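## Task

Take the yellow sponge from the desk and set it on top of the low shelf whose sign reads REPAIRS. That shelf must not be moved, every low shelf must still stand upright at the end, and the robot must not topple or finish tilted.

## Robot and tools

ROBOT. A wheeled cart with a head camera (head_camera) and two arms, left_arm and right_arm, each with a wrist camera (left_wrist_camera, right_wrist_camera). The base drives forward/backward and turns; it cannot slide sideways. The cart spans x = -0.35 to 0.07 m and is 0.53 m wide (0.46 m above the 0.13 m wheels, front at x = 0.01). Each arm's vertical pan axis sits at x = -0.060, y = +0.155 (left) or -0.155 (right); the shoulder is 0.03 m out from it and 0.89 m up. Links: upper arm 0.116, forearm 0.135, hand 0.162 m. The fixed-jaw tip reaches about 0.44 m from its pan axis and no lower than 0.54 m above the floor. Loose objects may occasionally get nudged by something else.

FRAMES. All positions are metres. Base frame: origin on the floor between the drive wheels, x ahead, y to the left, z up. The left_hand and right_hand readings are the fixed-jaw tips in this frame; a held object sits toward the swinging jaw. Hand axes: z along the fingers, y from swinging jaw to fixed jaw. Odometry frame is where the base frame was when the scene began; base_odometry counts wheel rotation only (slip looks like travel, and bumps that rotate the robot are missed), heading in rad, left positive, -3.142 to 3.142. Hand readings can be off by a few cm.

move. One action per call. "base" is a velocity command, not a target: {"x_m_s", "turn_rad_s", "for_s"}; forward m/s (negative backs up), left turn rad/s (negative turns right), and a duration in s after which it stops. Omitted velocities are 0. Allowed magnitudes: x_m_s 0.005 to 0.291 or 0, turn_rad_s 0.02 to 1.175 or 0, for_s 0.1 to 7.5. Distance is roughly velocity times for_s (acceleration 0.5 m/s2, turning 2 rad/s2); if |x|/0.291 + |turn|/1.175 exceeds 1 both get scaled down. Very small or near-maximum commands may come up short, so check odometry. "joints" is a single flat object covering head and both arms, keyed by joint name, each value an absolute angle in radians. Ranges (done tolerance): head_pan_rad -3.2..3.2 (0 ahead, + left), head_tilt_rad -0.76..1.45 (0 level, + down); per arm shoulder_pan -2.006..2.149, shoulder_lift -1.836..1.772 (±0.1), elbow_flex -1.773..1.58 (±0.07), wrist_flex -1.799..1.772, wrist_roll -2.816..2.978, gripper -0.03..1.944; others ±0.02-0.03. "speeds" gives per-joint top speed in rad/s for this action only, 0.08 to 4.71 (defaults: head 1.5, pan 1.4, lift/elbow 2, wrist_flex 1.6, roll 1.3). "cameras" lists images to return (["all"], [] or names); "blocking" false returns within about 0.5 s while motion continues. A later move overrides only the joints it names; a move without "base" brakes any running base velocity. Unknown keys make a call invalid; out-of-range values get it refused, and a refusal or an uncommanded stop cancels the rest of that reply's move, wait and finished_scene calls.

JOINT SENSE. Pan: at 0 left_arm points left, right_arm right; positive is clockwise from above; straight ahead is +1.571 (left) and -1.571 (right). Bend: lift, elbow, wrist all 0 puts the upper arm up (0.24 rad out) with forearm and fingers level; positive bends downward; their sum is the finger angle below level (fingers straight down needs forearm no more than 0.20 rad above level). Roll: -1.522 closes jaws across the arm's vertical plane with fixed jaw on the left looking outward; 1.619 puts it on the right; 0.049 closes in the plane. Over furniture with level fingers, keep the fixed jaw on the left, since the hand body then sticks up about 0.08 m rather than down. Gripper: 0 jaws touch, 1 about 0.075 m gap, 1.944 about 0.106 m. Aiming below contact squeezes; "off_target" on a gripper means a firm hold, "done" means empty or light. For thin items use -0.03.

STOWING. Scenes begin folded, jaws shut, 0.65 m wide. Stowed pose: pan -1.75 (left) / 1.75 (right), lift 0.05, elbow 1.35, wrist_flex -1.55, wrist_roll -1.52. Stow in two moves: wrist_flex and wrist_roll first, then the other three; unstow in reverse. Spinning in place needs 0.44 m free radius; turning or reversing near furniture can snag and tip the robot.

RESULTS. "move": done or the worst status. Statuses: moving, done (base: velocity sent for the whole time; a note shows partial sending), off_target (stopped short: load, obstacle or tripped motor; may still push), stopped, time_out (14 s cap; target dropped), not_followed (self-collision check held arm targets). on_its_own lists unrequested actions. "pictures" orders the images. Motor temperatures: per arm, joints in joint_positions order then gripper. MOTOR HOT at 55 °C; a JOINT FAULT or HAND FAULT line and limit_stop_at_motor_heat mean it shut off at 70 °C.

OTHER TOOLS. wait {seconds 0..10, cameras}: lets time pass, ends early when running moves settle. stop {cameras}: brakes all running motions. zoom_image {camera, region [x0,y0,x1,y1] pixels from top-left, up to 504x504}: enlarges the latest image. finished_scene {scene 1..3}: ends the scene; make no further calls in that reply after ending scene 1. Scene 1 is practice.

CAUTIONS. Loaded joints sag downward; aim higher by the last sag. A joint held over 0.30 rad from target (jaws 0.09) for about 2 s trips and weakens; reset by waiting then targeting 0.2 rad back from the reading. To relieve a blocked joint, target its current reading. One hand lifts about 0.4 kg far out, 0.7 kg near. Avoid speeds near 3 rad/s with a load, arms hitting or pressing each other, hard pulls that tip the cart, dropping or flinging objects, hard impacts, and knocking or moving the shelves. The scene keeps running while you think.

Each tool is called as a command line: name --argument value for each argument, lists and objects as JSON in quotes; but a table of rows of numbers goes row by row, as --pt "numbers of a row", without its own name.

## Session

move --joints '{"head_pan_rad":0,"head_tilt_rad":0.25}' --cameras '["all"]'

move --joints '{"head_pan_rad":-0.85}' --cameras '["head_camera"]'

move --joints '{"head_pan_rad":-1.7}' --cameras '["head_camera"]'

move --joints '{"head_pan_rad":-2.55}' --cameras '["head_camera"]'

move --joints '{"head_pan_rad":0.85}' --cameras '["head_camera"]'

move --joints '{"head_pan_rad":1.7}' --cameras '["head_camera"]'

move --joints '{"head_pan_rad":2.55}' --cameras '["head_camera"]'

Scene clock: 0.93 s.
Motor temperatures (°C): left_arm=[32 33 32 32 33 29] | right_arm=[30 28 27 27 31 27]
move: done
base_odometry: x=+0.000 y=+0.000 heading=+0.000
base_status: not commanded
joint_positions: head_pan_rad=+0.000 head_tilt_rad=+0.242 left_arm_shoulder_pan_rad=+0.000 left_arm_shoulder_lift_rad=-1.704 left_arm_elbow_flex_rad=+1.478 left_arm_wrist_flex_rad=+0.984 left_arm_wrist_roll_rad=-0.001 left_arm_gripper_rad=+0.000 right_arm_shoulder_pan_rad=+0.001 right_arm_shoulder_lift_rad=-1.670 right_arm_elbow_flex_rad=+1.496 right_arm_wrist_flex_rad=+1.032 right_arm_wrist_roll_rad=+0.000 right_arm_gripper_rad=+0.000
joint_status: all done
left_hand: x=-0.0600 y=+0.3116 z=+0.8261 quat_wxyz=(+0.395, -0.918, +0.023, +0.010) (m; base frame)
right_hand: x=-0.0602 y=-0.3015 z=+0.8125 quat_wxyz=(+0.008, +0.023, +0.937, -0.348) (m; base frame)
pictures: head_camera, left_wrist_camera, right_wrist_camera
Images, in order (width x height): head_camera 644x476, left_wrist_camera 644x476, right_wrist_camera 644x476.

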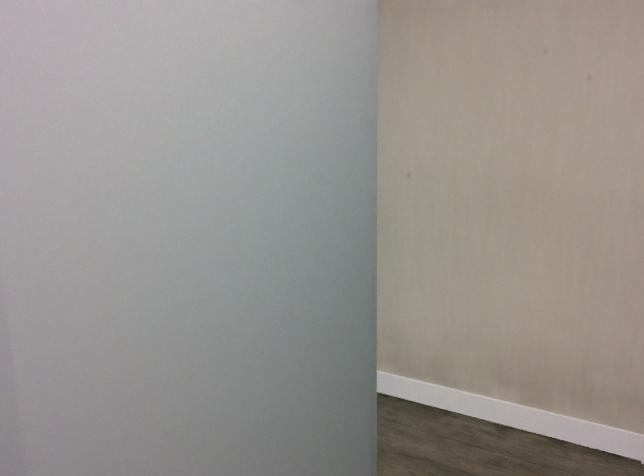

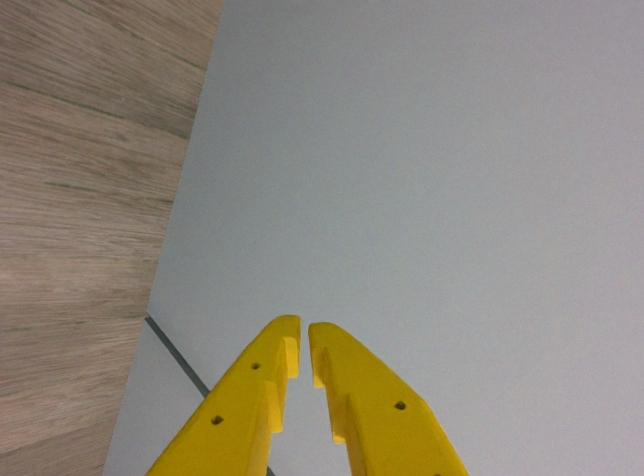

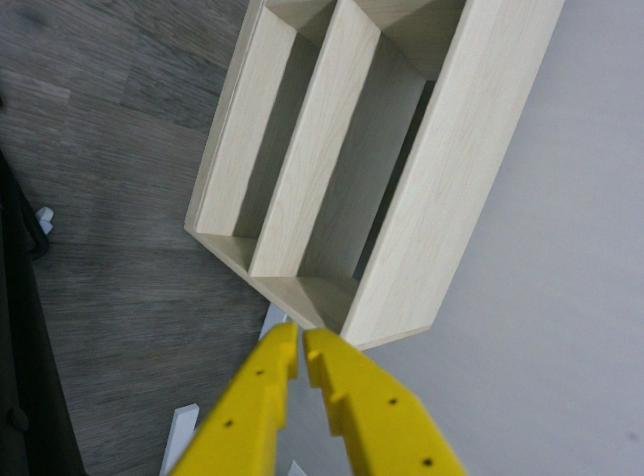

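Scene clock: 2.30 s.
move: done
base_odometry: x=+0.000 y=+0.000 heading=+0.000
base_status: not commanded
joint_positions: head_pan_rad=-0.841 head_tilt_rad=+0.242 left_arm_shoulder_pan_rad=+0.000 left_arm_shoulder_lift_rad=-1.704 left_arm_elbow_flex_rad=+1.478 left_arm_wrist_flex_rad=+0.984 left_arm_wrist_roll_rad=-0.001 left_arm_gripper_rad=+0.000 right_arm_shoulder_pan_rad=+0.001 right_arm_shoulder_lift_rad=-1.670 right_arm_elbow_flex_rad=+1.496 right_arm_wrist_flex_rad=+1.032 right_arm_wrist_roll_rad=+0.000 right_arm_gripper_rad=+0.000
joint_status: all done
left_hand: x=-0.0600 y=+0.3116 z=+0.8261 quat_wxyz=(+0.395, -0.918, +0.023, +0.010) (m; base frame)
right_hand: x=-0.0602 y=-0.3015 z=+0.8125 quat_wxyz=(+0.008, +0.023, +0.937, -0.348) (m; base frame)
pictures: head_camera
Images, in order (width x height): head_camera 644x476.

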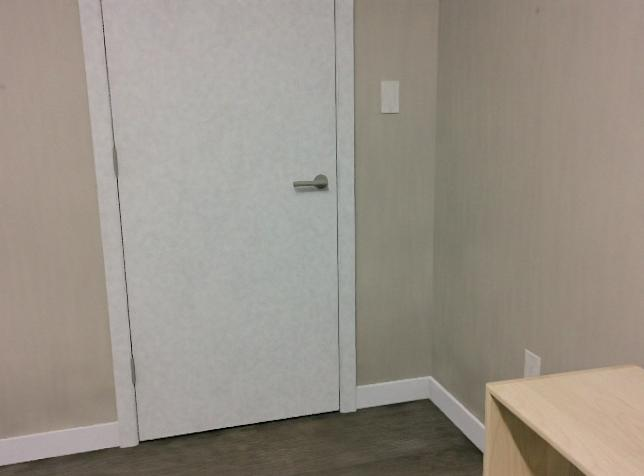

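Scene clock: 3.67 s.
move: done
base_odometry: x=+0.000 y=+0.000 heading=+0.000
base_status: not commanded
joint_positions: head_pan_rad=-1.690 head_tilt_rad=+0.242 left_arm_shoulder_pan_rad=+0.000 left_arm_shoulder_lift_rad=-1.704 left_arm_elbow_flex_rad=+1.478 left_arm_wrist_flex_rad=+0.984 left_arm_wrist_roll_rad=-0.001 left_arm_gripper_rad=+0.000 right_arm_shoulder_pan_rad=+0.001 right_arm_shoulder_lift_rad=-1.670 right_arm_elbow_flex_rad=+1.496 right_arm_wrist_flex_rad=+1.032 right_arm_wrist_roll_rad=+0.000 right_arm_gripper_rad=+0.000
joint_status: all done
left_hand: x=-0.0600 y=+0.3116 z=+0.8261 quat_wxyz=(+0.395, -0.918, +0.023, +0.010) (m; base frame)
right_hand: x=-0.0602 y=-0.3015 z=+0.8125 quat_wxyz=(+0.008, +0.023, +0.937, -0.348) (m; base frame)
pictures: head_camera
Images, in order (width x height): head_camera 644x476.

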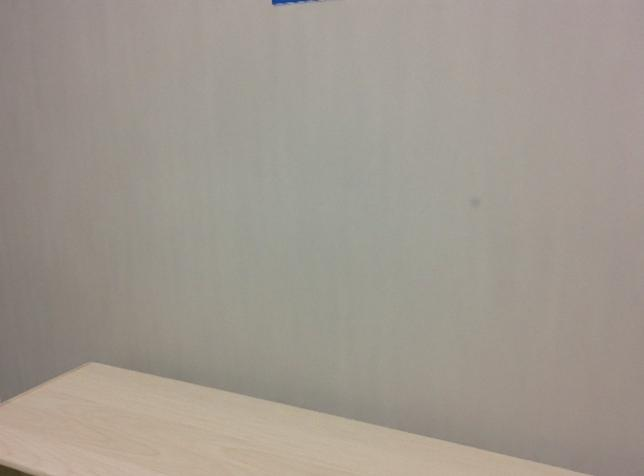

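Scene clock: 5.03 s.
move: done
base_odometry: x=+0.000 y=+0.000 heading=+0.000
base_status: not commanded
joint_positions: head_pan_rad=-2.540 head_tilt_rad=+0.242 left_arm_shoulder_pan_rad=+0.000 left_arm_shoulder_lift_rad=-1.704 left_arm_elbow_flex_rad=+1.478 left_arm_wrist_flex_rad=+0.984 left_arm_wrist_roll_rad=-0.001 left_arm_gripper_rad=+0.000 right_arm_shoulder_pan_rad=+0.001 right_arm_shoulder_lift_rad=-1.670 right_arm_elbow_flex_rad=+1.496 right_arm_wrist_flex_rad=+1.032 right_arm_wrist_roll_rad=+0.000 right_arm_gripper_rad=+0.000
joint_status: all done
left_hand: x=-0.0600 y=+0.3116 z=+0.8261 quat_wxyz=(+0.395, -0.918, +0.023, +0.010) (m; base frame)
right_hand: x=-0.0602 y=-0.3015 z=+0.8125 quat_wxyz=(+0.008, +0.023, +0.937, -0.348) (m; base frame)
pictures: head_camera
Images, in order (width x height): head_camera 644x476.

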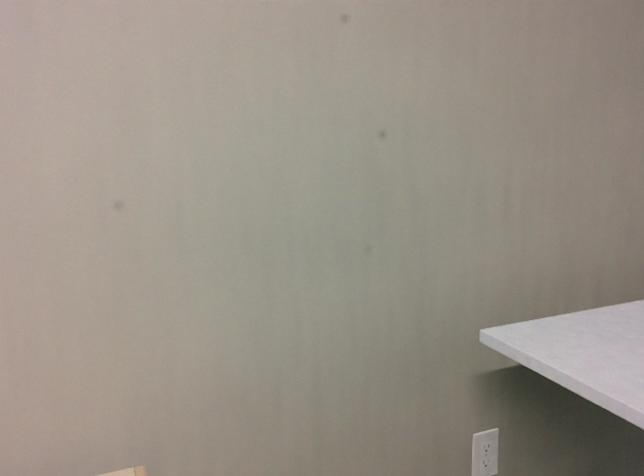

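Scene clock: 8.10 s.
move: done
base_odometry: x=+0.000 y=+0.000 heading=+0.000
base_status: not commanded
joint_positions: head_pan_rad=+0.839 head_tilt_rad=+0.242 left_arm_shoulder_pan_rad=+0.000 left_arm_shoulder_lift_rad=-1.704 left_arm_elbow_flex_rad=+1.478 left_arm_wrist_flex_rad=+0.984 left_arm_wrist_roll_rad=-0.001 left_arm_gripper_rad=+0.000 right_arm_shoulder_pan_rad=+0.001 right_arm_shoulder_lift_rad=-1.670 right_arm_elbow_flex_rad=+1.496 right_arm_wrist_flex_rad=+1.032 right_arm_wrist_roll_rad=+0.000 right_arm_gripper_rad=+0.000
joint_status: all done
left_hand: x=-0.0600 y=+0.3116 z=+0.8261 quat_wxyz=(+0.395, -0.918, +0.023, +0.010) (m; base frame)
right_hand: x=-0.0602 y=-0.3015 z=+0.8125 quat_wxyz=(+0.008, +0.023, +0.937, -0.348) (m; base frame)
pictures: head_camera
Images, in order (width x height): head_camera 644x476.

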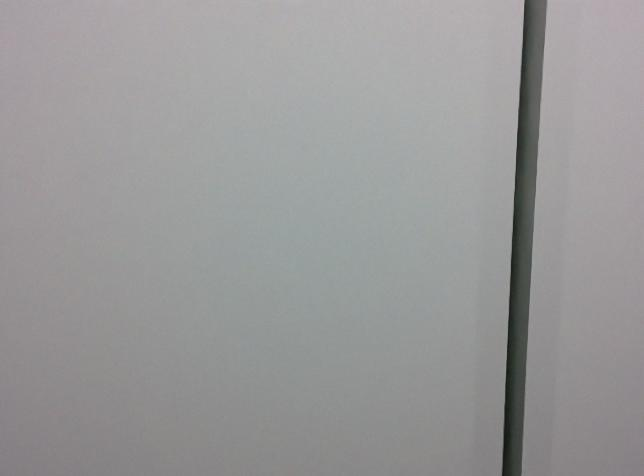

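Scene clock: 9.47 s.
move: done
base_odometry: x=+0.000 y=+0.000 heading=+0.000
base_status: not commanded
joint_positions: head_pan_rad=+1.689 head_tilt_rad=+0.242 left_arm_shoulder_pan_rad=+0.000 left_arm_shoulder_lift_rad=-1.704 left_arm_elbow_flex_rad=+1.478 left_arm_wrist_flex_rad=+0.984 left_arm_wrist_roll_rad=-0.001 left_arm_gripper_rad=+0.000 right_arm_shoulder_pan_rad=+0.001 right_arm_shoulder_lift_rad=-1.670 right_arm_elbow_flex_rad=+1.496 right_arm_wrist_flex_rad=+1.032 right_arm_wrist_roll_rad=+0.000 right_arm_gripper_rad=+0.000
joint_status: all done
left_hand: x=-0.0600 y=+0.3116 z=+0.8261 quat_wxyz=(+0.395, -0.918, +0.023, +0.010) (m; base frame)
right_hand: x=-0.0602 y=-0.3015 z=+0.8125 quat_wxyz=(+0.008, +0.023, +0.937, -0.348) (m; base frame)
pictures: head_camera
Images, in order (width x height): head_camera 644x476.

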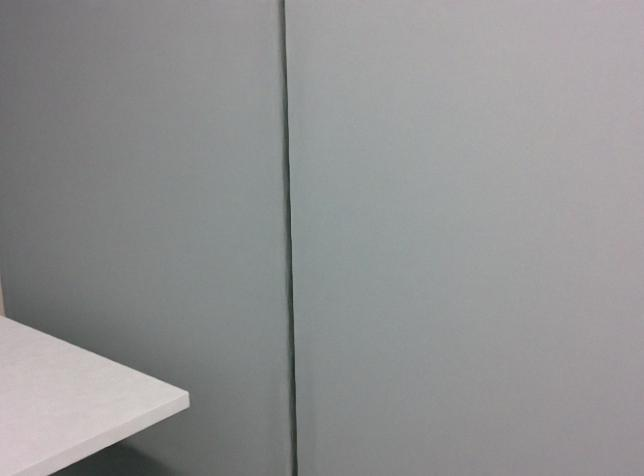

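Scene clock: 10.83 s.
move: done
base_odometry: x=+0.000 y=+0.000 heading=+0.000
base_status: not commanded
joint_positions: head_pan_rad=+2.539 head_tilt_rad=+0.242 left_arm_shoulder_pan_rad=+0.000 left_arm_shoulder_lift_rad=-1.704 left_arm_elbow_flex_rad=+1.478 left_arm_wrist_flex_rad=+0.984 left_arm_wrist_roll_rad=-0.001 left_arm_gripper_rad=+0.000 right_arm_shoulder_pan_rad=+0.001 right_arm_shoulder_lift_rad=-1.670 right_arm_elbow_flex_rad=+1.496 right_arm_wrist_flex_rad=+1.032 right_arm_wrist_roll_rad=+0.000 right_arm_gripper_rad=+0.000
joint_status: all done
left_hand: x=-0.0600 y=+0.3116 z=+0.8261 quat_wxyz=(+0.395, -0.918, +0.023, +0.010) (m; base frame)
right_hand: x=-0.0602 y=-0.3015 z=+0.8125 quat_wxyz=(+0.008, +0.023, +0.937, -0.348) (m; base frame)
pictures: head_camera
Images, in order (width x height): head_camera 644x476.

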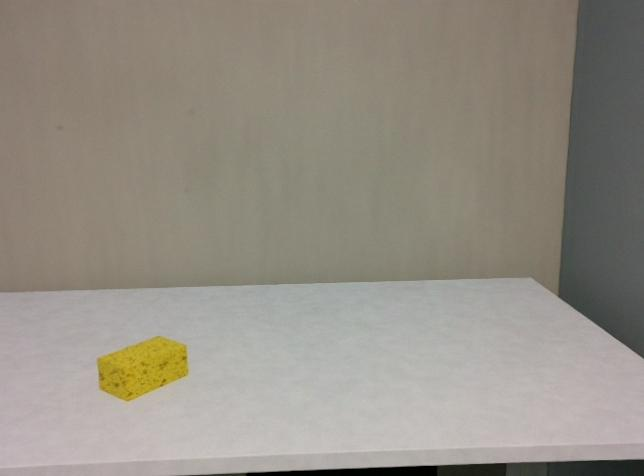

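move --joints '{"head_pan_rad":-1.7,"head_tilt_rad":-0.15}' --cameras '["head_camera"]'

move --joints '{"head_pan_rad":2.75,"head_tilt_rad":0.5}' --cameras '["head_camera"]'

Scene clock: 19.27 s.
move: done
base_odometry: x=+0.000 y=+0.000 heading=+0.000
base_status: not commanded
joint_positions: head_pan_rad=-1.690 head_tilt_rad=-0.141 left_arm_shoulder_pan_rad=+0.000 left_arm_shoulder_lift_rad=-1.704 left_arm_elbow_flex_rad=+1.478 left_arm_wrist_flex_rad=+0.984 left_arm_wrist_roll_rad=-0.001 left_arm_gripper_rad=+0.000 right_arm_shoulder_pan_rad=+0.001 right_arm_shoulder_lift_rad=-1.670 right_arm_elbow_flex_rad=+1.496 right_arm_wrist_flex_rad=+1.032 right_arm_wrist_roll_rad=+0.000 right_arm_gripper_rad=+0.000
joint_status: all done
left_hand: x=-0.0600 y=+0.3116 z=+0.8261 quat_wxyz=(+0.395, -0.918, +0.023, +0.010) (m; base frame)
right_hand: x=-0.0602 y=-0.3015 z=+0.8125 quat_wxyz=(+0.008, +0.023, +0.937, -0.348) (m; base frame)
pictures: head_camera
Images, in order (width x height): head_camera 644x476.

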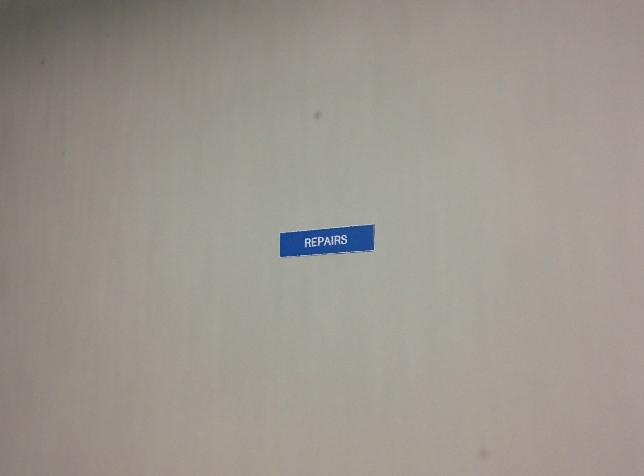

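Scene clock: 23.03 s.
move: done
base_odometry: x=+0.000 y=+0.000 heading=+0.000
base_status: not commanded
joint_positions: head_pan_rad=+2.740 head_tilt_rad=+0.493 left_arm_shoulder_pan_rad=+0.000 left_arm_shoulder_lift_rad=-1.704 left_arm_elbow_flex_rad=+1.478 left_arm_wrist_flex_rad=+0.984 left_arm_wrist_roll_rad=-0.001 left_arm_gripper_rad=+0.000 right_arm_shoulder_pan_rad=+0.001 right_arm_shoulder_lift_rad=-1.670 right_arm_elbow_flex_rad=+1.496 right_arm_wrist_flex_rad=+1.032 right_arm_wrist_roll_rad=+0.000 right_arm_gripper_rad=+0.000
joint_status: all done
left_hand: x=-0.0600 y=+0.3116 z=+0.8261 quat_wxyz=(+0.395, -0.918, +0.023, +0.010) (m; base frame)
right_hand: x=-0.0602 y=-0.3015 z=+0.8125 quat_wxyz=(+0.008, +0.023, +0.937, -0.348) (m; base frame)
pictures: head_camera
Images, in order (width x height): head_camera 644x476.

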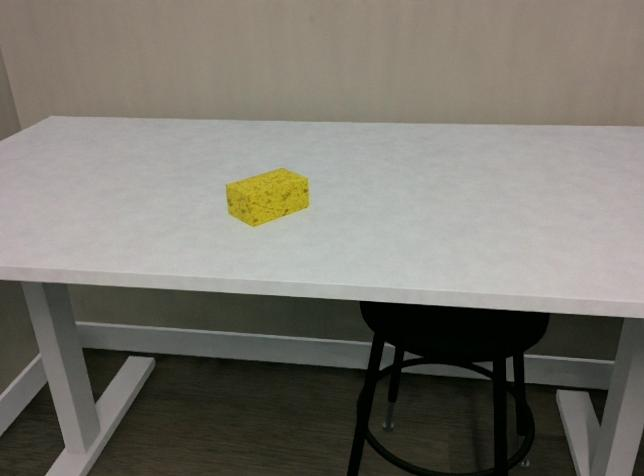

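move --joints '{"head_pan_rad":1.3,"head_tilt_rad":1.1}' --cameras '["head_camera"]'

move --joints '{"head_pan_rad":-1.9,"head_tilt_rad":0.9}' --cameras '["head_camera"]'

Scene clock: 81.83 s.
move: done
base_odometry: x=+0.000 y=+0.000 heading=+0.000
base_status: not commanded
joint_positions: head_pan_rad=+1.310 head_tilt_rad=+1.094 left_arm_shoulder_pan_rad=+0.000 left_arm_shoulder_lift_rad=-1.704 left_arm_elbow_flex_rad=+1.478 left_arm_wrist_flex_rad=+0.984 left_arm_wrist_roll_rad=-0.001 left_arm_gripper_rad=+0.000 right_arm_shoulder_pan_rad=+0.001 right_arm_shoulder_lift_rad=-1.670 right_arm_elbow_flex_rad=+1.496 right_arm_wrist_flex_rad=+1.032 right_arm_wrist_roll_rad=+0.000 right_arm_gripper_rad=+0.000
joint_status: all done
left_hand: x=-0.0600 y=+0.3116 z=+0.8261 quat_wxyz=(+0.395, -0.918, +0.023, +0.010) (m; base frame)
right_hand: x=-0.0602 y=-0.3015 z=+0.8125 quat_wxyz=(+0.008, +0.023, +0.937, -0.348) (m; base frame)
pictures: head_camera
Images, in order (width x height): head_camera 644x476.

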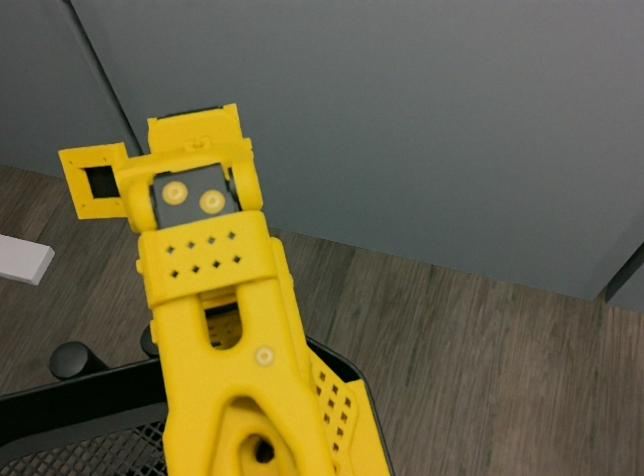

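Scene clock: 84.77 s.
move: done
base_odometry: x=+0.000 y=+0.000 heading=+0.000
base_status: not commanded
joint_positions: head_pan_rad=-1.891 head_tilt_rad=+0.914 left_arm_shoulder_pan_rad=+0.000 left_arm_shoulder_lift_rad=-1.704 left_arm_elbow_flex_rad=+1.478 left_arm_wrist_flex_rad=+0.984 left_arm_wrist_roll_rad=-0.001 left_arm_gripper_rad=+0.000 right_arm_shoulder_pan_rad=+0.001 right_arm_shoulder_lift_rad=-1.670 right_arm_elbow_flex_rad=+1.496 right_arm_wrist_flex_rad=+1.032 right_arm_wrist_roll_rad=+0.000 right_arm_gripper_rad=+0.000
joint_status: all done
left_hand: x=-0.0600 y=+0.3116 z=+0.8261 quat_wxyz=(+0.395, -0.918, +0.023, +0.010) (m; base frame)
right_hand: x=-0.0602 y=-0.3015 z=+0.8125 quat_wxyz=(+0.008, +0.023, +0.937, -0.348) (m; base frame)
pictures: head_camera
Images, in order (width x height): head_camera 644x476.

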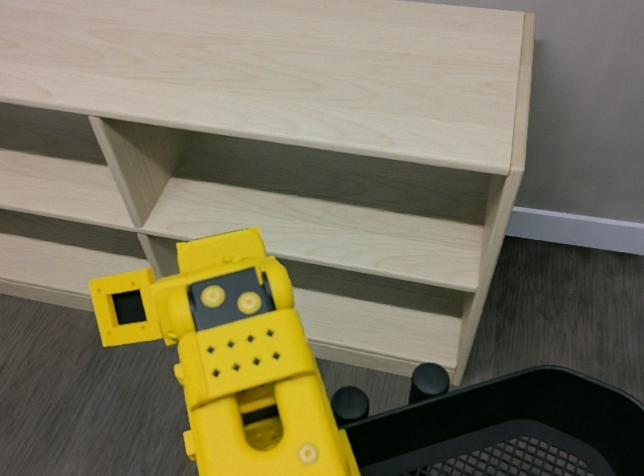

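move --base '{"turn_rad_s":0.9,"for_s":2.938}' --joints '{"head_pan_rad":0.1,"head_tilt_rad":0.65}'

move --joints '{"left_arm_shoulder_pan_rad":1.571,"left_arm_shoulder_lift_rad":-0.1,"left_arm_elbow_flex_rad":-0.3,"left_arm_wrist_flex_rad":1.55,"left_arm_wrist_roll_rad":0.76,"left_arm_gripper_rad":1.4}' --cameras '["head_camera"]'

Scene clock: 100.20 s.
move: done
base_odometry: x=-0.001 y=+0.000 heading=+2.639
base_status: done (sent for 2.93 of 2.93 s)
joint_positions: head_pan_rad=+0.089 head_tilt_rad=+0.664 left_arm_shoulder_pan_rad=-0.006 left_arm_shoulder_lift_rad=-1.704 left_arm_elbow_flex_rad=+1.478 left_arm_wrist_flex_rad=+0.984 left_arm_wrist_roll_rad=-0.001 left_arm_gripper_rad=+0.000 right_arm_shoulder_pan_rad=-0.002 right_arm_shoulder_lift_rad=-1.670 right_arm_elbow_flex_rad=+1.496 right_arm_wrist_flex_rad=+1.032 right_arm_wrist_roll_rad=+0.000 right_arm_gripper_rad=+0.000
joint_status: all done
left_hand: x=-0.0609 y=+0.3116 z=+0.8261 quat_wxyz=(+0.395, -0.918, +0.020, +0.011) (m; base frame)
right_hand: x=-0.0597 y=-0.3015 z=+0.8125 quat_wxyz=(+0.009, +0.022, +0.937, -0.348) (m; base frame)
pictures: none

Scene clock: 102.33 s.
move: done
base_odometry: x=-0.001 y=+0.000 heading=+2.639
base_status: not commanded
joint_positions: head_pan_rad=+0.089 head_tilt_rad=+0.664 left_arm_shoulder_pan_rad=+1.565 left_arm_shoulder_lift_rad=-0.099 left_arm_elbow_flex_rad=-0.268 left_arm_wrist_flex_rad=+1.547 left_arm_wrist_roll_rad=+0.756 left_arm_gripper_rad=+1.393 right_arm_shoulder_pan_rad=-0.002 right_arm_shoulder_lift_rad=-1.670 right_arm_elbow_flex_rad=+1.496 right_arm_wrist_flex_rad=+1.032 right_arm_wrist_roll_rad=+0.000 right_arm_gripper_rad=+0.000
joint_status: all done
left_hand: x=+0.1670 y=+0.1509 z=+0.9114 quat_wxyz=(+0.082, -0.892, +0.408, -0.176) (m; base frame)
right_hand: x=-0.0597 y=-0.3015 z=+0.8125 quat_wxyz=(+0.009, +0.022, +0.937, -0.348) (m; base frame)
pictures: head_camera
Images, in order (width x height): head_camera 644x476.

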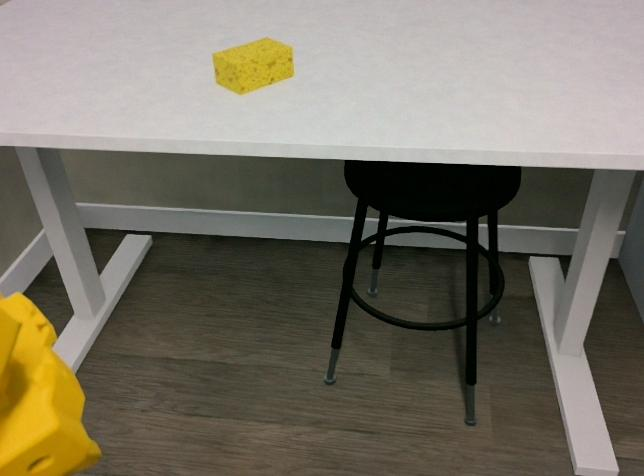

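move --base '{"x_m_s":0.2,"for_s":2.3}' --joints '{"head_pan_rad":0.1,"head_tilt_rad":0.85}' --cameras '["head_camera","left_wrist_camera"]'

Scene clock: 117.90 s.
move: done
base_odometry: x=-0.405 y=+0.220 heading=+2.641
base_status: done (sent for 2.3 of 2.3 s)
joint_positions: head_pan_rad=+0.089 head_tilt_rad=+0.844 left_arm_shoulder_pan_rad=+1.565 left_arm_shoulder_lift_rad=-0.099 left_arm_elbow_flex_rad=-0.268 left_arm_wrist_flex_rad=+1.547 left_arm_wrist_roll_rad=+0.756 left_arm_gripper_rad=+1.393 right_arm_shoulder_pan_rad=+0.001 right_arm_shoulder_lift_rad=-1.670 right_arm_elbow_flex_rad=+1.496 right_arm_wrist_flex_rad=+1.032 right_arm_wrist_roll_rad=+0.000 right_arm_gripper_rad=+0.000
joint_status: all done
left_hand: x=+0.1670 y=+0.1509 z=+0.9114 quat_wxyz=(+0.082, -0.892, +0.408, -0.176) (m; base frame)
right_hand: x=-0.0602 y=-0.3015 z=+0.8125 quat_wxyz=(+0.008, +0.023, +0.937, -0.348) (m; base frame)
pictures: head_camera, left_wrist_camera
Images, in order (width x height): head_camera 644x476, left_wrist_camera 644x476.

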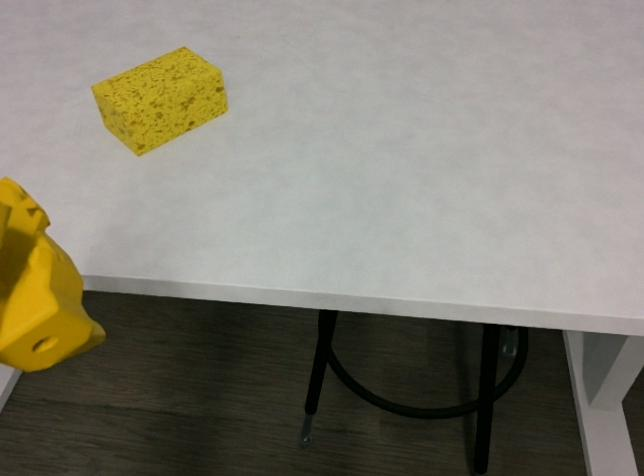

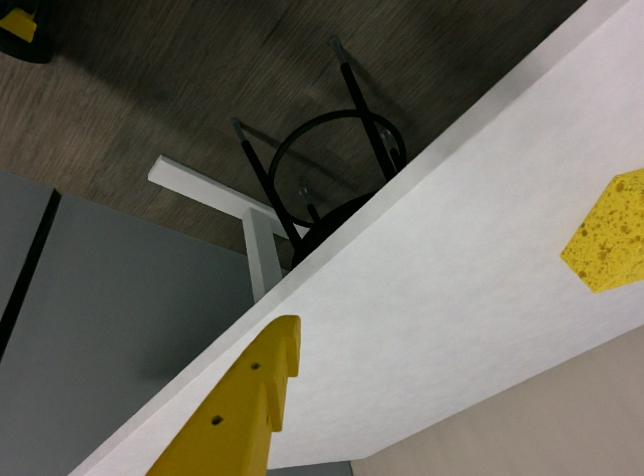

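move --base '{"turn_rad_s":0.5,"for_s":0.44}'

move --base '{"x_m_s":0.15,"for_s":1.35}'

move --base '{"turn_rad_s":-0.5,"for_s":0.44}' --joints '{"head_pan_rad":0.3}' --cameras '["head_camera","left_wrist_camera"]'

Scene clock: 136.53 s.
move: done
base_odometry: x=-0.405 y=+0.221 heading=+2.857
base_status: done (sent for 0.43 of 0.43 s)
joint_positions: head_pan_rad=+0.089 head_tilt_rad=+0.844 left_arm_shoulder_pan_rad=+1.565 left_arm_shoulder_lift_rad=-0.099 left_arm_elbow_flex_rad=-0.268 left_arm_wrist_flex_rad=+1.547 left_arm_wrist_roll_rad=+0.756 left_arm_gripper_rad=+1.393 right_arm_shoulder_pan_rad=-0.002 right_arm_shoulder_lift_rad=-1.670 right_arm_elbow_flex_rad=+1.496 right_arm_wrist_flex_rad=+1.032 right_arm_wrist_roll_rad=+0.000 right_arm_gripper_rad=+0.000
joint_status: not commanded
left_hand: x=+0.1670 y=+0.1509 z=+0.9114 quat_wxyz=(+0.082, -0.892, +0.408, -0.176) (m; base frame)
right_hand: x=-0.0597 y=-0.3015 z=+0.8125 quat_wxyz=(+0.009, +0.022, +0.937, -0.348) (m; base frame)
pictures: none

Scene clock: 138.77 s.
move: done
base_odometry: x=-0.602 y=+0.278 heading=+2.858
base_status: done (sent for 1.37 of 1.37 s)
joint_positions: head_pan_rad=+0.089 head_tilt_rad=+0.844 left_arm_shoulder_pan_rad=+1.565 left_arm_shoulder_lift_rad=-0.099 left_arm_elbow_flex_rad=-0.268 left_arm_wrist_flex_rad=+1.547 left_arm_wrist_roll_rad=+0.756 left_arm_gripper_rad=+1.393 right_arm_shoulder_pan_rad=+0.000 right_arm_shoulder_lift_rad=-1.670 right_arm_elbow_flex_rad=+1.496 right_arm_wrist_flex_rad=+1.032 right_arm_wrist_roll_rad=+0.000 right_arm_gripper_rad=+0.000
joint_status: not commanded
left_hand: x=+0.1670 y=+0.1509 z=+0.9114 quat_wxyz=(+0.082, -0.892, +0.408, -0.176) (m; base frame)
right_hand: x=-0.0600 y=-0.3015 z=+0.8125 quat_wxyz=(+0.009, +0.023, +0.937, -0.348) (m; base frame)
pictures: none

Scene clock: 139.83 s.
move: done
base_odometry: x=-0.602 y=+0.278 heading=+2.640
base_status: done (sent for 0.43 of 0.43 s)
joint_positions: head_pan_rad=+0.290 head_tilt_rad=+0.844 left_arm_shoulder_pan_rad=+1.576 left_arm_shoulder_lift_rad=-0.099 left_arm_elbow_flex_rad=-0.268 left_arm_wrist_flex_rad=+1.547 left_arm_wrist_roll_rad=+0.756 left_arm_gripper_rad=+1.393 right_arm_shoulder_pan_rad=+0.003 right_arm_shoulder_lift_rad=-1.670 right_arm_elbow_flex_rad=+1.496 right_arm_wrist_flex_rad=+1.032 right_arm_wrist_roll_rad=+0.000 right_arm_gripper_rad=+0.000
joint_status: all done
left_hand: x=+0.1669 y=+0.1484 z=+0.9114 quat_wxyz=(+0.081, -0.890, +0.413, -0.177) (m; base frame)
right_hand: x=-0.0604 y=-0.3015 z=+0.8125 quat_wxyz=(+0.008, +0.024, +0.937, -0.348) (m; base frame)
pictures: head_camera, left_wrist_camera
Images, in order (width x height): head_camera 644x476, left_wrist_camera 644x476.

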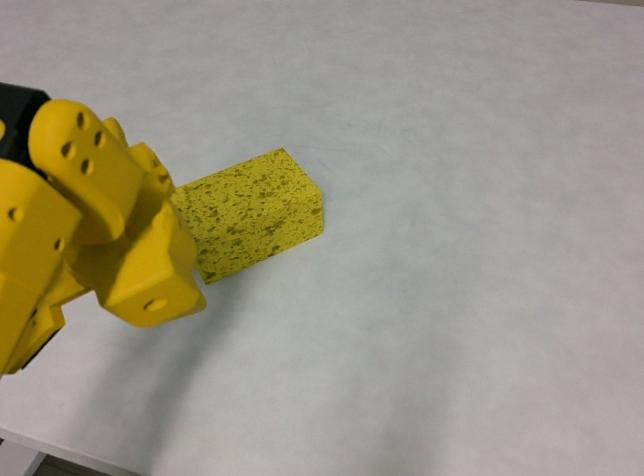

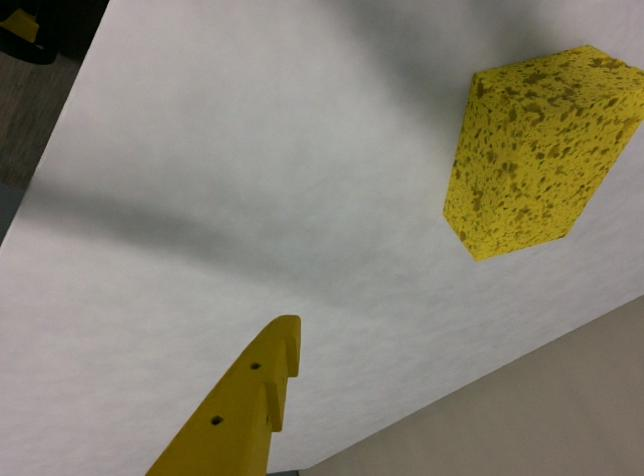

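move --joints '{"left_arm_shoulder_pan_rad":1.6,"left_arm_shoulder_lift_rad":0.4,"left_arm_elbow_flex_rad":-0.95,"left_arm_wrist_flex_rad":1.5,"left_arm_wrist_roll_rad":0.8,"left_arm_gripper_rad":1.6}' --cameras '["head_camera","left_wrist_camera"]'

Scene clock: 157.97 s.
move: done
base_odometry: x=-0.602 y=+0.278 heading=+2.640
base_status: not commanded
joint_positions: head_pan_rad=+0.290 head_tilt_rad=+0.844 left_arm_shoulder_pan_rad=+1.592 left_arm_shoulder_lift_rad=+0.407 left_arm_elbow_flex_rad=-0.918 left_arm_wrist_flex_rad=+1.508 left_arm_wrist_roll_rad=+0.794 left_arm_gripper_rad=+1.592 right_arm_shoulder_pan_rad=+0.003 right_arm_shoulder_lift_rad=-1.670 right_arm_elbow_flex_rad=+1.496 right_arm_wrist_flex_rad=+1.032 right_arm_wrist_roll_rad=+0.000 right_arm_gripper_rad=+0.000
joint_status: all done
left_hand: x=+0.2380 y=+0.1429 z=+0.9189 quat_wxyz=(+0.111, -0.874, +0.394, -0.260) (m; base frame)
right_hand: x=-0.0604 y=-0.3015 z=+0.8125 quat_wxyz=(+0.008, +0.024, +0.937, -0.348) (m; base frame)
pictures: head_camera, left_wrist_camera
Images, in order (width x height): head_camera 644x476, left_wrist_camera 644x476.

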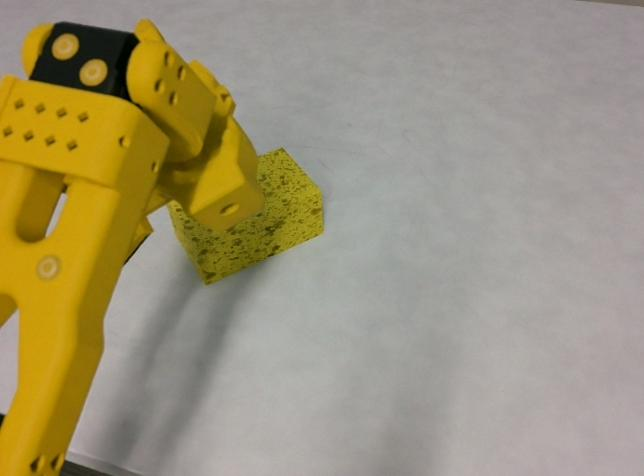

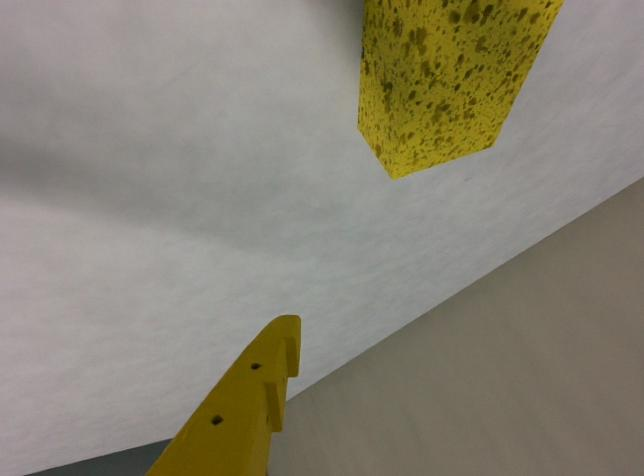

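move --joints '{"left_arm_shoulder_lift_rad":0.36,"left_arm_elbow_flex_rad":-0.72,"left_arm_wrist_flex_rad":1.38}' --speeds '{"left_arm_shoulder_lift_rad":0.3,"left_arm_elbow_flex_rad":0.4,"left_arm_wrist_flex_rad":0.3}' --cameras '["head_camera","left_wrist_camera"]'

Scene clock: 174.87 s.
move: done
base_odometry: x=-0.602 y=+0.278 heading=+2.640
base_status: not commanded
joint_positions: head_pan_rad=+0.290 head_tilt_rad=+0.844 left_arm_shoulder_pan_rad=+1.592 left_arm_shoulder_lift_rad=+0.407 left_arm_elbow_flex_rad=-0.717 left_arm_wrist_flex_rad=+1.390 left_arm_wrist_roll_rad=+0.794 left_arm_gripper_rad=+1.592 right_arm_shoulder_pan_rad=+0.003 right_arm_shoulder_lift_rad=-1.670 right_arm_elbow_flex_rad=+1.496 right_arm_wrist_flex_rad=+1.032 right_arm_wrist_roll_rad=+0.000 right_arm_gripper_rad=+0.000
joint_status: all done
left_hand: x=+0.2380 y=+0.1429 z=+0.8882 quat_wxyz=(+0.095, -0.884, +0.399, -0.224) (m; base frame)
right_hand: x=-0.0604 y=-0.3015 z=+0.8125 quat_wxyz=(+0.008, +0.024, +0.937, -0.348) (m; base frame)
pictures: head_camera, left_wrist_camera
Images, in order (width x height): head_camera 644x476, left_wrist_camera 644x476.

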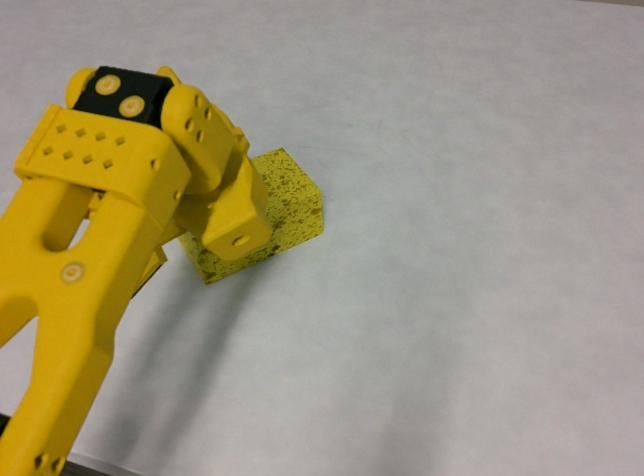

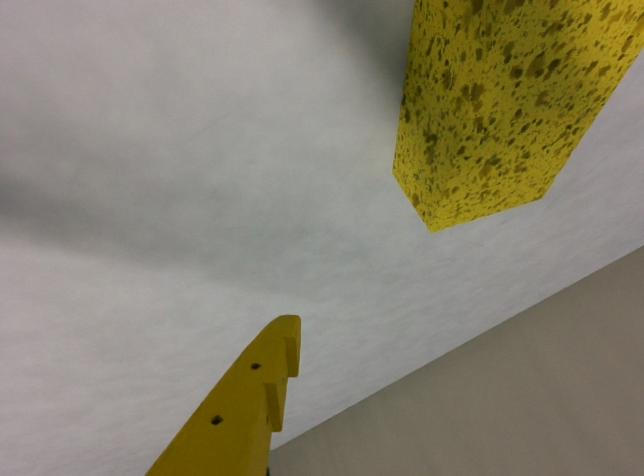

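move --joints '{"left_arm_shoulder_pan_rad":1.46,"left_arm_shoulder_lift_rad":0.05,"left_arm_elbow_flex_rad":-0.42,"left_arm_wrist_flex_rad":1.52,"left_arm_wrist_roll_rad":0.68,"left_arm_gripper_rad":1.9}' --speeds '{"left_arm_shoulder_lift_rad":0.6,"left_arm_elbow_flex_rad":0.4,"left_arm_wrist_flex_rad":0.3}' --cameras '["head_camera","left_wrist_camera"]'

Scene clock: 195.63 s.
move: done
base_odometry: x=-0.602 y=+0.278 heading=+2.640
base_status: not commanded
joint_positions: head_pan_rad=+0.290 head_tilt_rad=+0.844 left_arm_shoulder_pan_rad=+1.465 left_arm_shoulder_lift_rad=+0.100 left_arm_elbow_flex_rad=-0.418 left_arm_wrist_flex_rad=+1.516 left_arm_wrist_roll_rad=+0.685 left_arm_gripper_rad=+1.891 right_arm_shoulder_pan_rad=+0.003 right_arm_shoulder_lift_rad=-1.670 right_arm_elbow_flex_rad=+1.496 right_arm_wrist_flex_rad=+1.032 right_arm_wrist_roll_rad=+0.000 right_arm_gripper_rad=+0.000
joint_status: all done
left_hand: x=+0.1879 y=+0.1762 z=+0.8986 quat_wxyz=(+0.092, -0.899, +0.396, -0.161) (m; base frame)
right_hand: x=-0.0604 y=-0.3015 z=+0.8125 quat_wxyz=(+0.008, +0.024, +0.937, -0.348) (m; base frame)
pictures: head_camera, left_wrist_camera
Images, in order (width x height): head_camera 644x476, left_wrist_camera 644x476.

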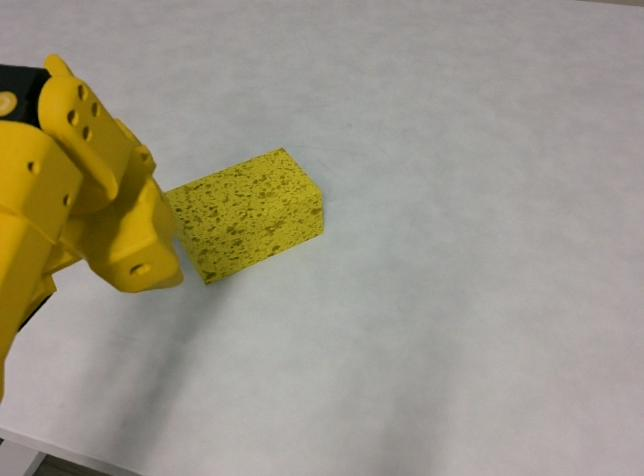

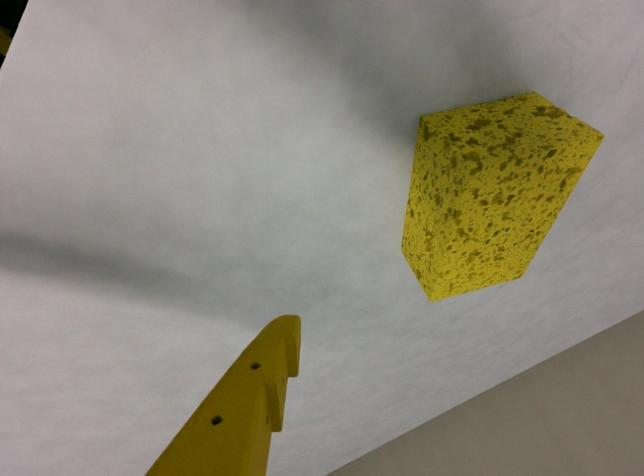

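move --joints '{"left_arm_shoulder_pan_rad":1.345,"left_arm_wrist_roll_rad":0.565}'

move --joints '{"left_arm_shoulder_lift_rad":0.12,"left_arm_elbow_flex_rad":-0.31,"left_arm_wrist_flex_rad":1.44}' --speeds '{"left_arm_shoulder_lift_rad":0.3,"left_arm_elbow_flex_rad":0.3,"left_arm_wrist_flex_rad":0.3}' --cameras '["head_camera","left_wrist_camera"]'

Scene clock: 207.73 s.
move: done
base_odometry: x=-0.602 y=+0.278 heading=+2.640
base_status: not commanded
joint_positions: head_pan_rad=+0.290 head_tilt_rad=+0.844 left_arm_shoulder_pan_rad=+1.350 left_arm_shoulder_lift_rad=+0.100 left_arm_elbow_flex_rad=-0.418 left_arm_wrist_flex_rad=+1.516 left_arm_wrist_roll_rad=+0.570 left_arm_gripper_rad=+1.891 right_arm_shoulder_pan_rad=+0.003 right_arm_shoulder_lift_rad=-1.670 right_arm_elbow_flex_rad=+1.496 right_arm_wrist_flex_rad=+1.032 right_arm_wrist_roll_rad=+0.000 right_arm_gripper_rad=+0.000
joint_status: all done
left_hand: x=+0.1832 y=+0.2051 z=+0.8984 quat_wxyz=(+0.110, -0.899, +0.396, -0.149) (m; base frame)
right_hand: x=-0.0604 y=-0.3015 z=+0.8125 quat_wxyz=(+0.008, +0.024, +0.937, -0.348) (m; base frame)
pictures: none

Scene clock: 208.53 s.
move: done
base_odometry: x=-0.602 y=+0.278 heading=+2.640
base_status: not commanded
joint_positions: head_pan_rad=+0.290 head_tilt_rad=+0.844 left_arm_shoulder_pan_rad=+1.350 left_arm_shoulder_lift_rad=+0.123 left_arm_elbow_flex_rad=-0.308 left_arm_wrist_flex_rad=+1.449 left_arm_wrist_roll_rad=+0.570 left_arm_gripper_rad=+1.891 right_arm_shoulder_pan_rad=+0.003 right_arm_shoulder_lift_rad=-1.670 right_arm_elbow_flex_rad=+1.496 right_arm_wrist_flex_rad=+1.032 right_arm_wrist_roll_rad=+0.000 right_arm_gripper_rad=+0.000
joint_status: all done
left_hand: x=+0.1807 y=+0.2046 z=+0.8771 quat_wxyz=(+0.091, -0.905, +0.398, -0.123) (m; base frame)
right_hand: x=-0.0604 y=-0.3015 z=+0.8125 quat_wxyz=(+0.008, +0.024, +0.937, -0.348) (m; base frame)
pictures: head_camera, left_wrist_camera
Images, in order (width x height): head_camera 644x476, left_wrist_camera 644x476.

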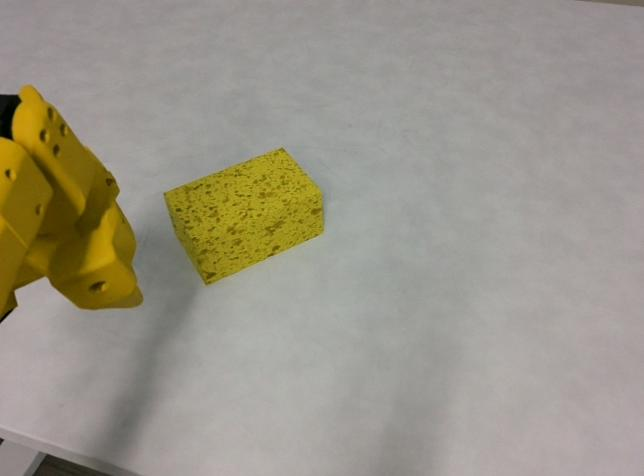

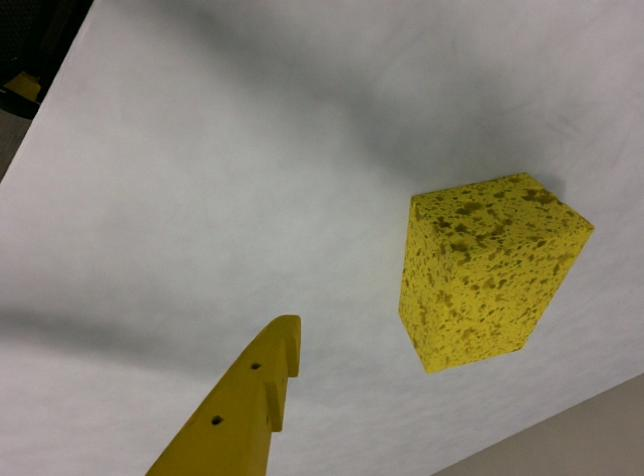

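move --joints '{"left_arm_shoulder_pan_rad":1.277,"left_arm_wrist_roll_rad":0.5,"left_arm_elbow_flex_rad":-0.37,"left_arm_shoulder_lift_rad":0.18}'

move --joints '{"left_arm_shoulder_lift_rad":0.18,"left_arm_elbow_flex_rad":-0.3,"left_arm_wrist_flex_rad":1.38}' --speeds '{"left_arm_shoulder_lift_rad":0.3,"left_arm_elbow_flex_rad":0.3,"left_arm_wrist_flex_rad":0.3}' --cameras '["head_camera","left_wrist_camera"]'

Scene clock: 222.27 s.
move: done
base_odometry: x=-0.602 y=+0.278 heading=+2.640
base_status: not commanded
joint_positions: head_pan_rad=+0.290 head_tilt_rad=+0.844 left_arm_shoulder_pan_rad=+1.279 left_arm_shoulder_lift_rad=+0.183 left_arm_elbow_flex_rad=-0.337 left_arm_wrist_flex_rad=+1.447 left_arm_wrist_roll_rad=+0.505 left_arm_gripper_rad=+1.891 right_arm_shoulder_pan_rad=+0.003 right_arm_shoulder_lift_rad=-1.670 right_arm_elbow_flex_rad=+1.496 right_arm_wrist_flex_rad=+1.032 right_arm_wrist_roll_rad=+0.000 right_arm_gripper_rad=+0.000
joint_status: all done
left_hand: x=+0.1789 y=+0.2226 z=+0.8691 quat_wxyz=(+0.089, -0.908, +0.396, -0.106) (m; base frame)
right_hand: x=-0.0604 y=-0.3015 z=+0.8125 quat_wxyz=(+0.008, +0.024, +0.937, -0.348) (m; base frame)
pictures: none

Scene clock: 222.97 s.
move: done
base_odometry: x=-0.602 y=+0.278 heading=+2.640
base_status: not commanded
joint_positions: head_pan_rad=+0.290 head_tilt_rad=+0.844 left_arm_shoulder_pan_rad=+1.279 left_arm_shoulder_lift_rad=+0.185 left_arm_elbow_flex_rad=-0.299 left_arm_wrist_flex_rad=+1.389 left_arm_wrist_roll_rad=+0.505 left_arm_gripper_rad=+1.891 right_arm_shoulder_pan_rad=+0.003 right_arm_shoulder_lift_rad=-1.670 right_arm_elbow_flex_rad=+1.496 right_arm_wrist_flex_rad=+1.032 right_arm_wrist_roll_rad=+0.000 right_arm_gripper_rad=+0.000
joint_status: all done
left_hand: x=+0.1827 y=+0.2237 z=+0.8644 quat_wxyz=(+0.095, -0.907, +0.395, -0.113) (m; base frame)
right_hand: x=-0.0604 y=-0.3015 z=+0.8125 quat_wxyz=(+0.008, +0.024, +0.937, -0.348) (m; base frame)
pictures: head_camera, left_wrist_camera
Images, in order (width x height): head_camera 644x476, left_wrist_camera 644x476.

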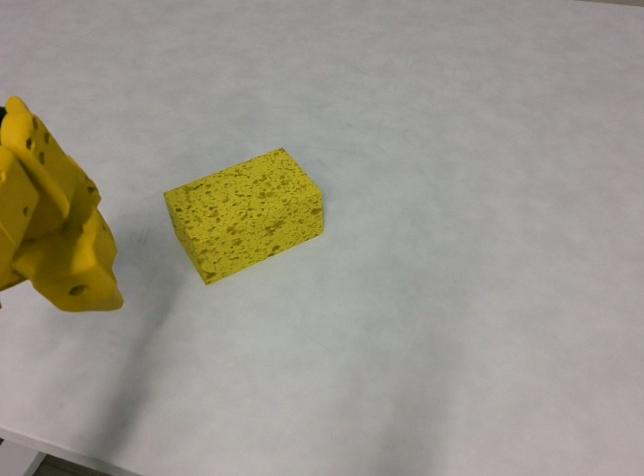

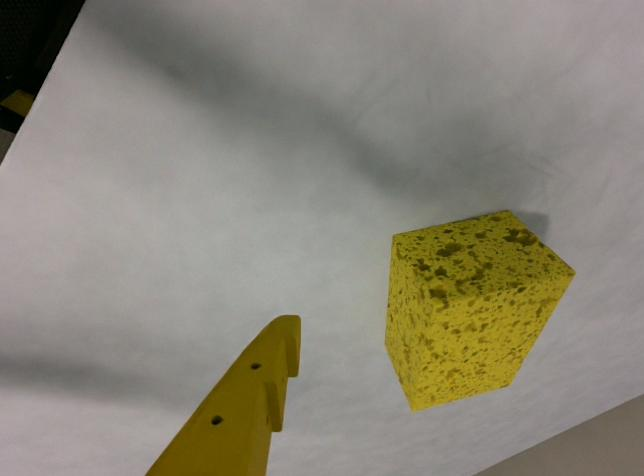

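move --joints '{"left_arm_shoulder_pan_rad":1.58,"left_arm_wrist_roll_rad":0.8,"left_arm_shoulder_lift_rad":0.45,"left_arm_elbow_flex_rad":-0.58,"left_arm_wrist_flex_rad":1.13}' --cameras '["head_camera","left_wrist_camera"]'

Scene clock: 235.40 s.
move: done
base_odometry: x=-0.602 y=+0.278 heading=+2.640
base_status: not commanded
joint_positions: head_pan_rad=+0.290 head_tilt_rad=+0.844 left_arm_shoulder_pan_rad=+1.574 left_arm_shoulder_lift_rad=+0.458 left_arm_elbow_flex_rad=-0.546 left_arm_wrist_flex_rad=+1.140 left_arm_wrist_roll_rad=+0.794 left_arm_gripper_rad=+1.891 right_arm_shoulder_pan_rad=+0.003 right_arm_shoulder_lift_rad=-1.670 right_arm_elbow_flex_rad=+1.496 right_arm_wrist_flex_rad=+1.032 right_arm_wrist_roll_rad=+0.000 right_arm_gripper_rad=+0.000
joint_status: all done
left_hand: x=+0.2538 y=+0.1483 z=+0.8574 quat_wxyz=(+0.102, -0.885, +0.389, -0.235) (m; base frame)
right_hand: x=-0.0604 y=-0.3015 z=+0.8125 quat_wxyz=(+0.008, +0.024, +0.937, -0.348) (m; base frame)
pictures: head_camera, left_wrist_camera
Images, in order (width x height): head_camera 644x476, left_wrist_camera 644x476.

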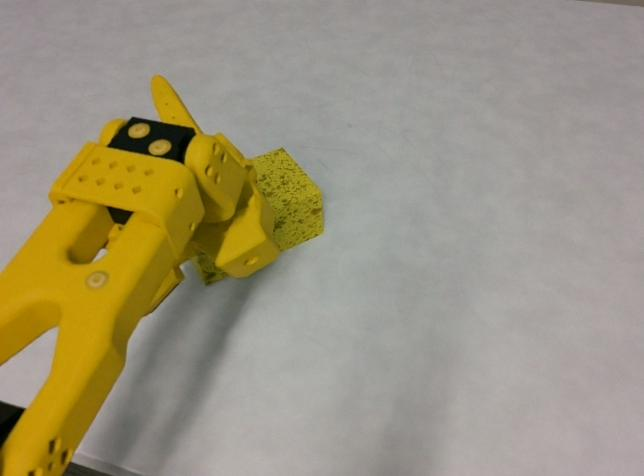

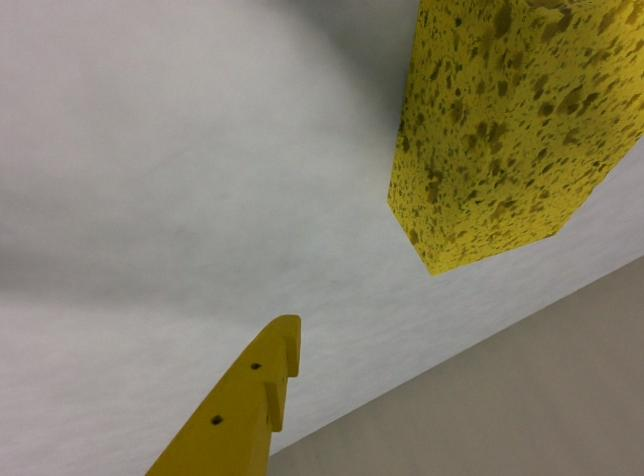

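move --joints '{"left_arm_shoulder_pan_rad":1.53,"left_arm_wrist_roll_rad":0.76,"left_arm_shoulder_lift_rad":0.55,"left_arm_elbow_flex_rad":-0.38,"left_arm_wrist_flex_rad":0.92}' --speeds '{"left_arm_shoulder_lift_rad":0.3,"left_arm_elbow_flex_rad":0.4,"left_arm_wrist_flex_rad":0.5}' --cameras '["head_camera","left_wrist_camera"]'

Scene clock: 244.33 s.
move: done
base_odometry: x=-0.602 y=+0.278 heading=+2.640
base_status: not commanded
joint_positions: head_pan_rad=+0.290 head_tilt_rad=+0.844 left_arm_shoulder_pan_rad=+1.536 left_arm_shoulder_lift_rad=+0.562 left_arm_elbow_flex_rad=-0.377 left_arm_wrist_flex_rad=+0.930 left_arm_wrist_roll_rad=+0.765 left_arm_gripper_rad=+1.891 right_arm_shoulder_pan_rad=+0.003 right_arm_shoulder_lift_rad=-1.670 right_arm_elbow_flex_rad=+1.496 right_arm_wrist_flex_rad=+1.032 right_arm_wrist_roll_rad=+0.000 right_arm_gripper_rad=+0.000
joint_status: all done
left_hand: x=+0.2531 y=+0.1605 z=+0.8079 quat_wxyz=(+0.097, -0.893, +0.388, -0.204) (m; base frame)
right_hand: x=-0.0604 y=-0.3015 z=+0.8125 quat_wxyz=(+0.008, +0.024, +0.937, -0.348) (m; base frame)
pictures: head_camera, left_wrist_camera
Images, in order (width x height): head_camera 644x476, left_wrist_camera 644x476.

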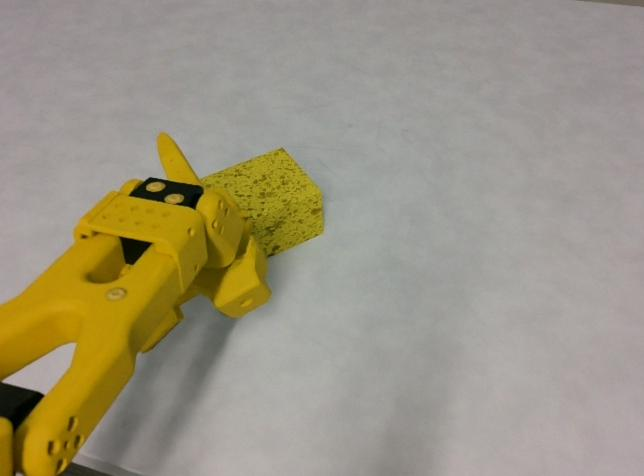

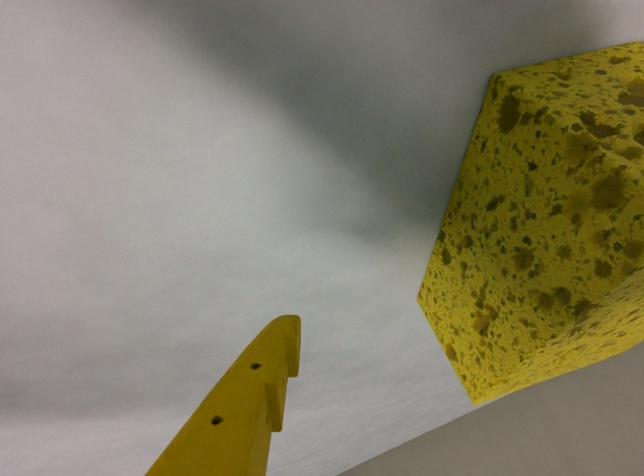

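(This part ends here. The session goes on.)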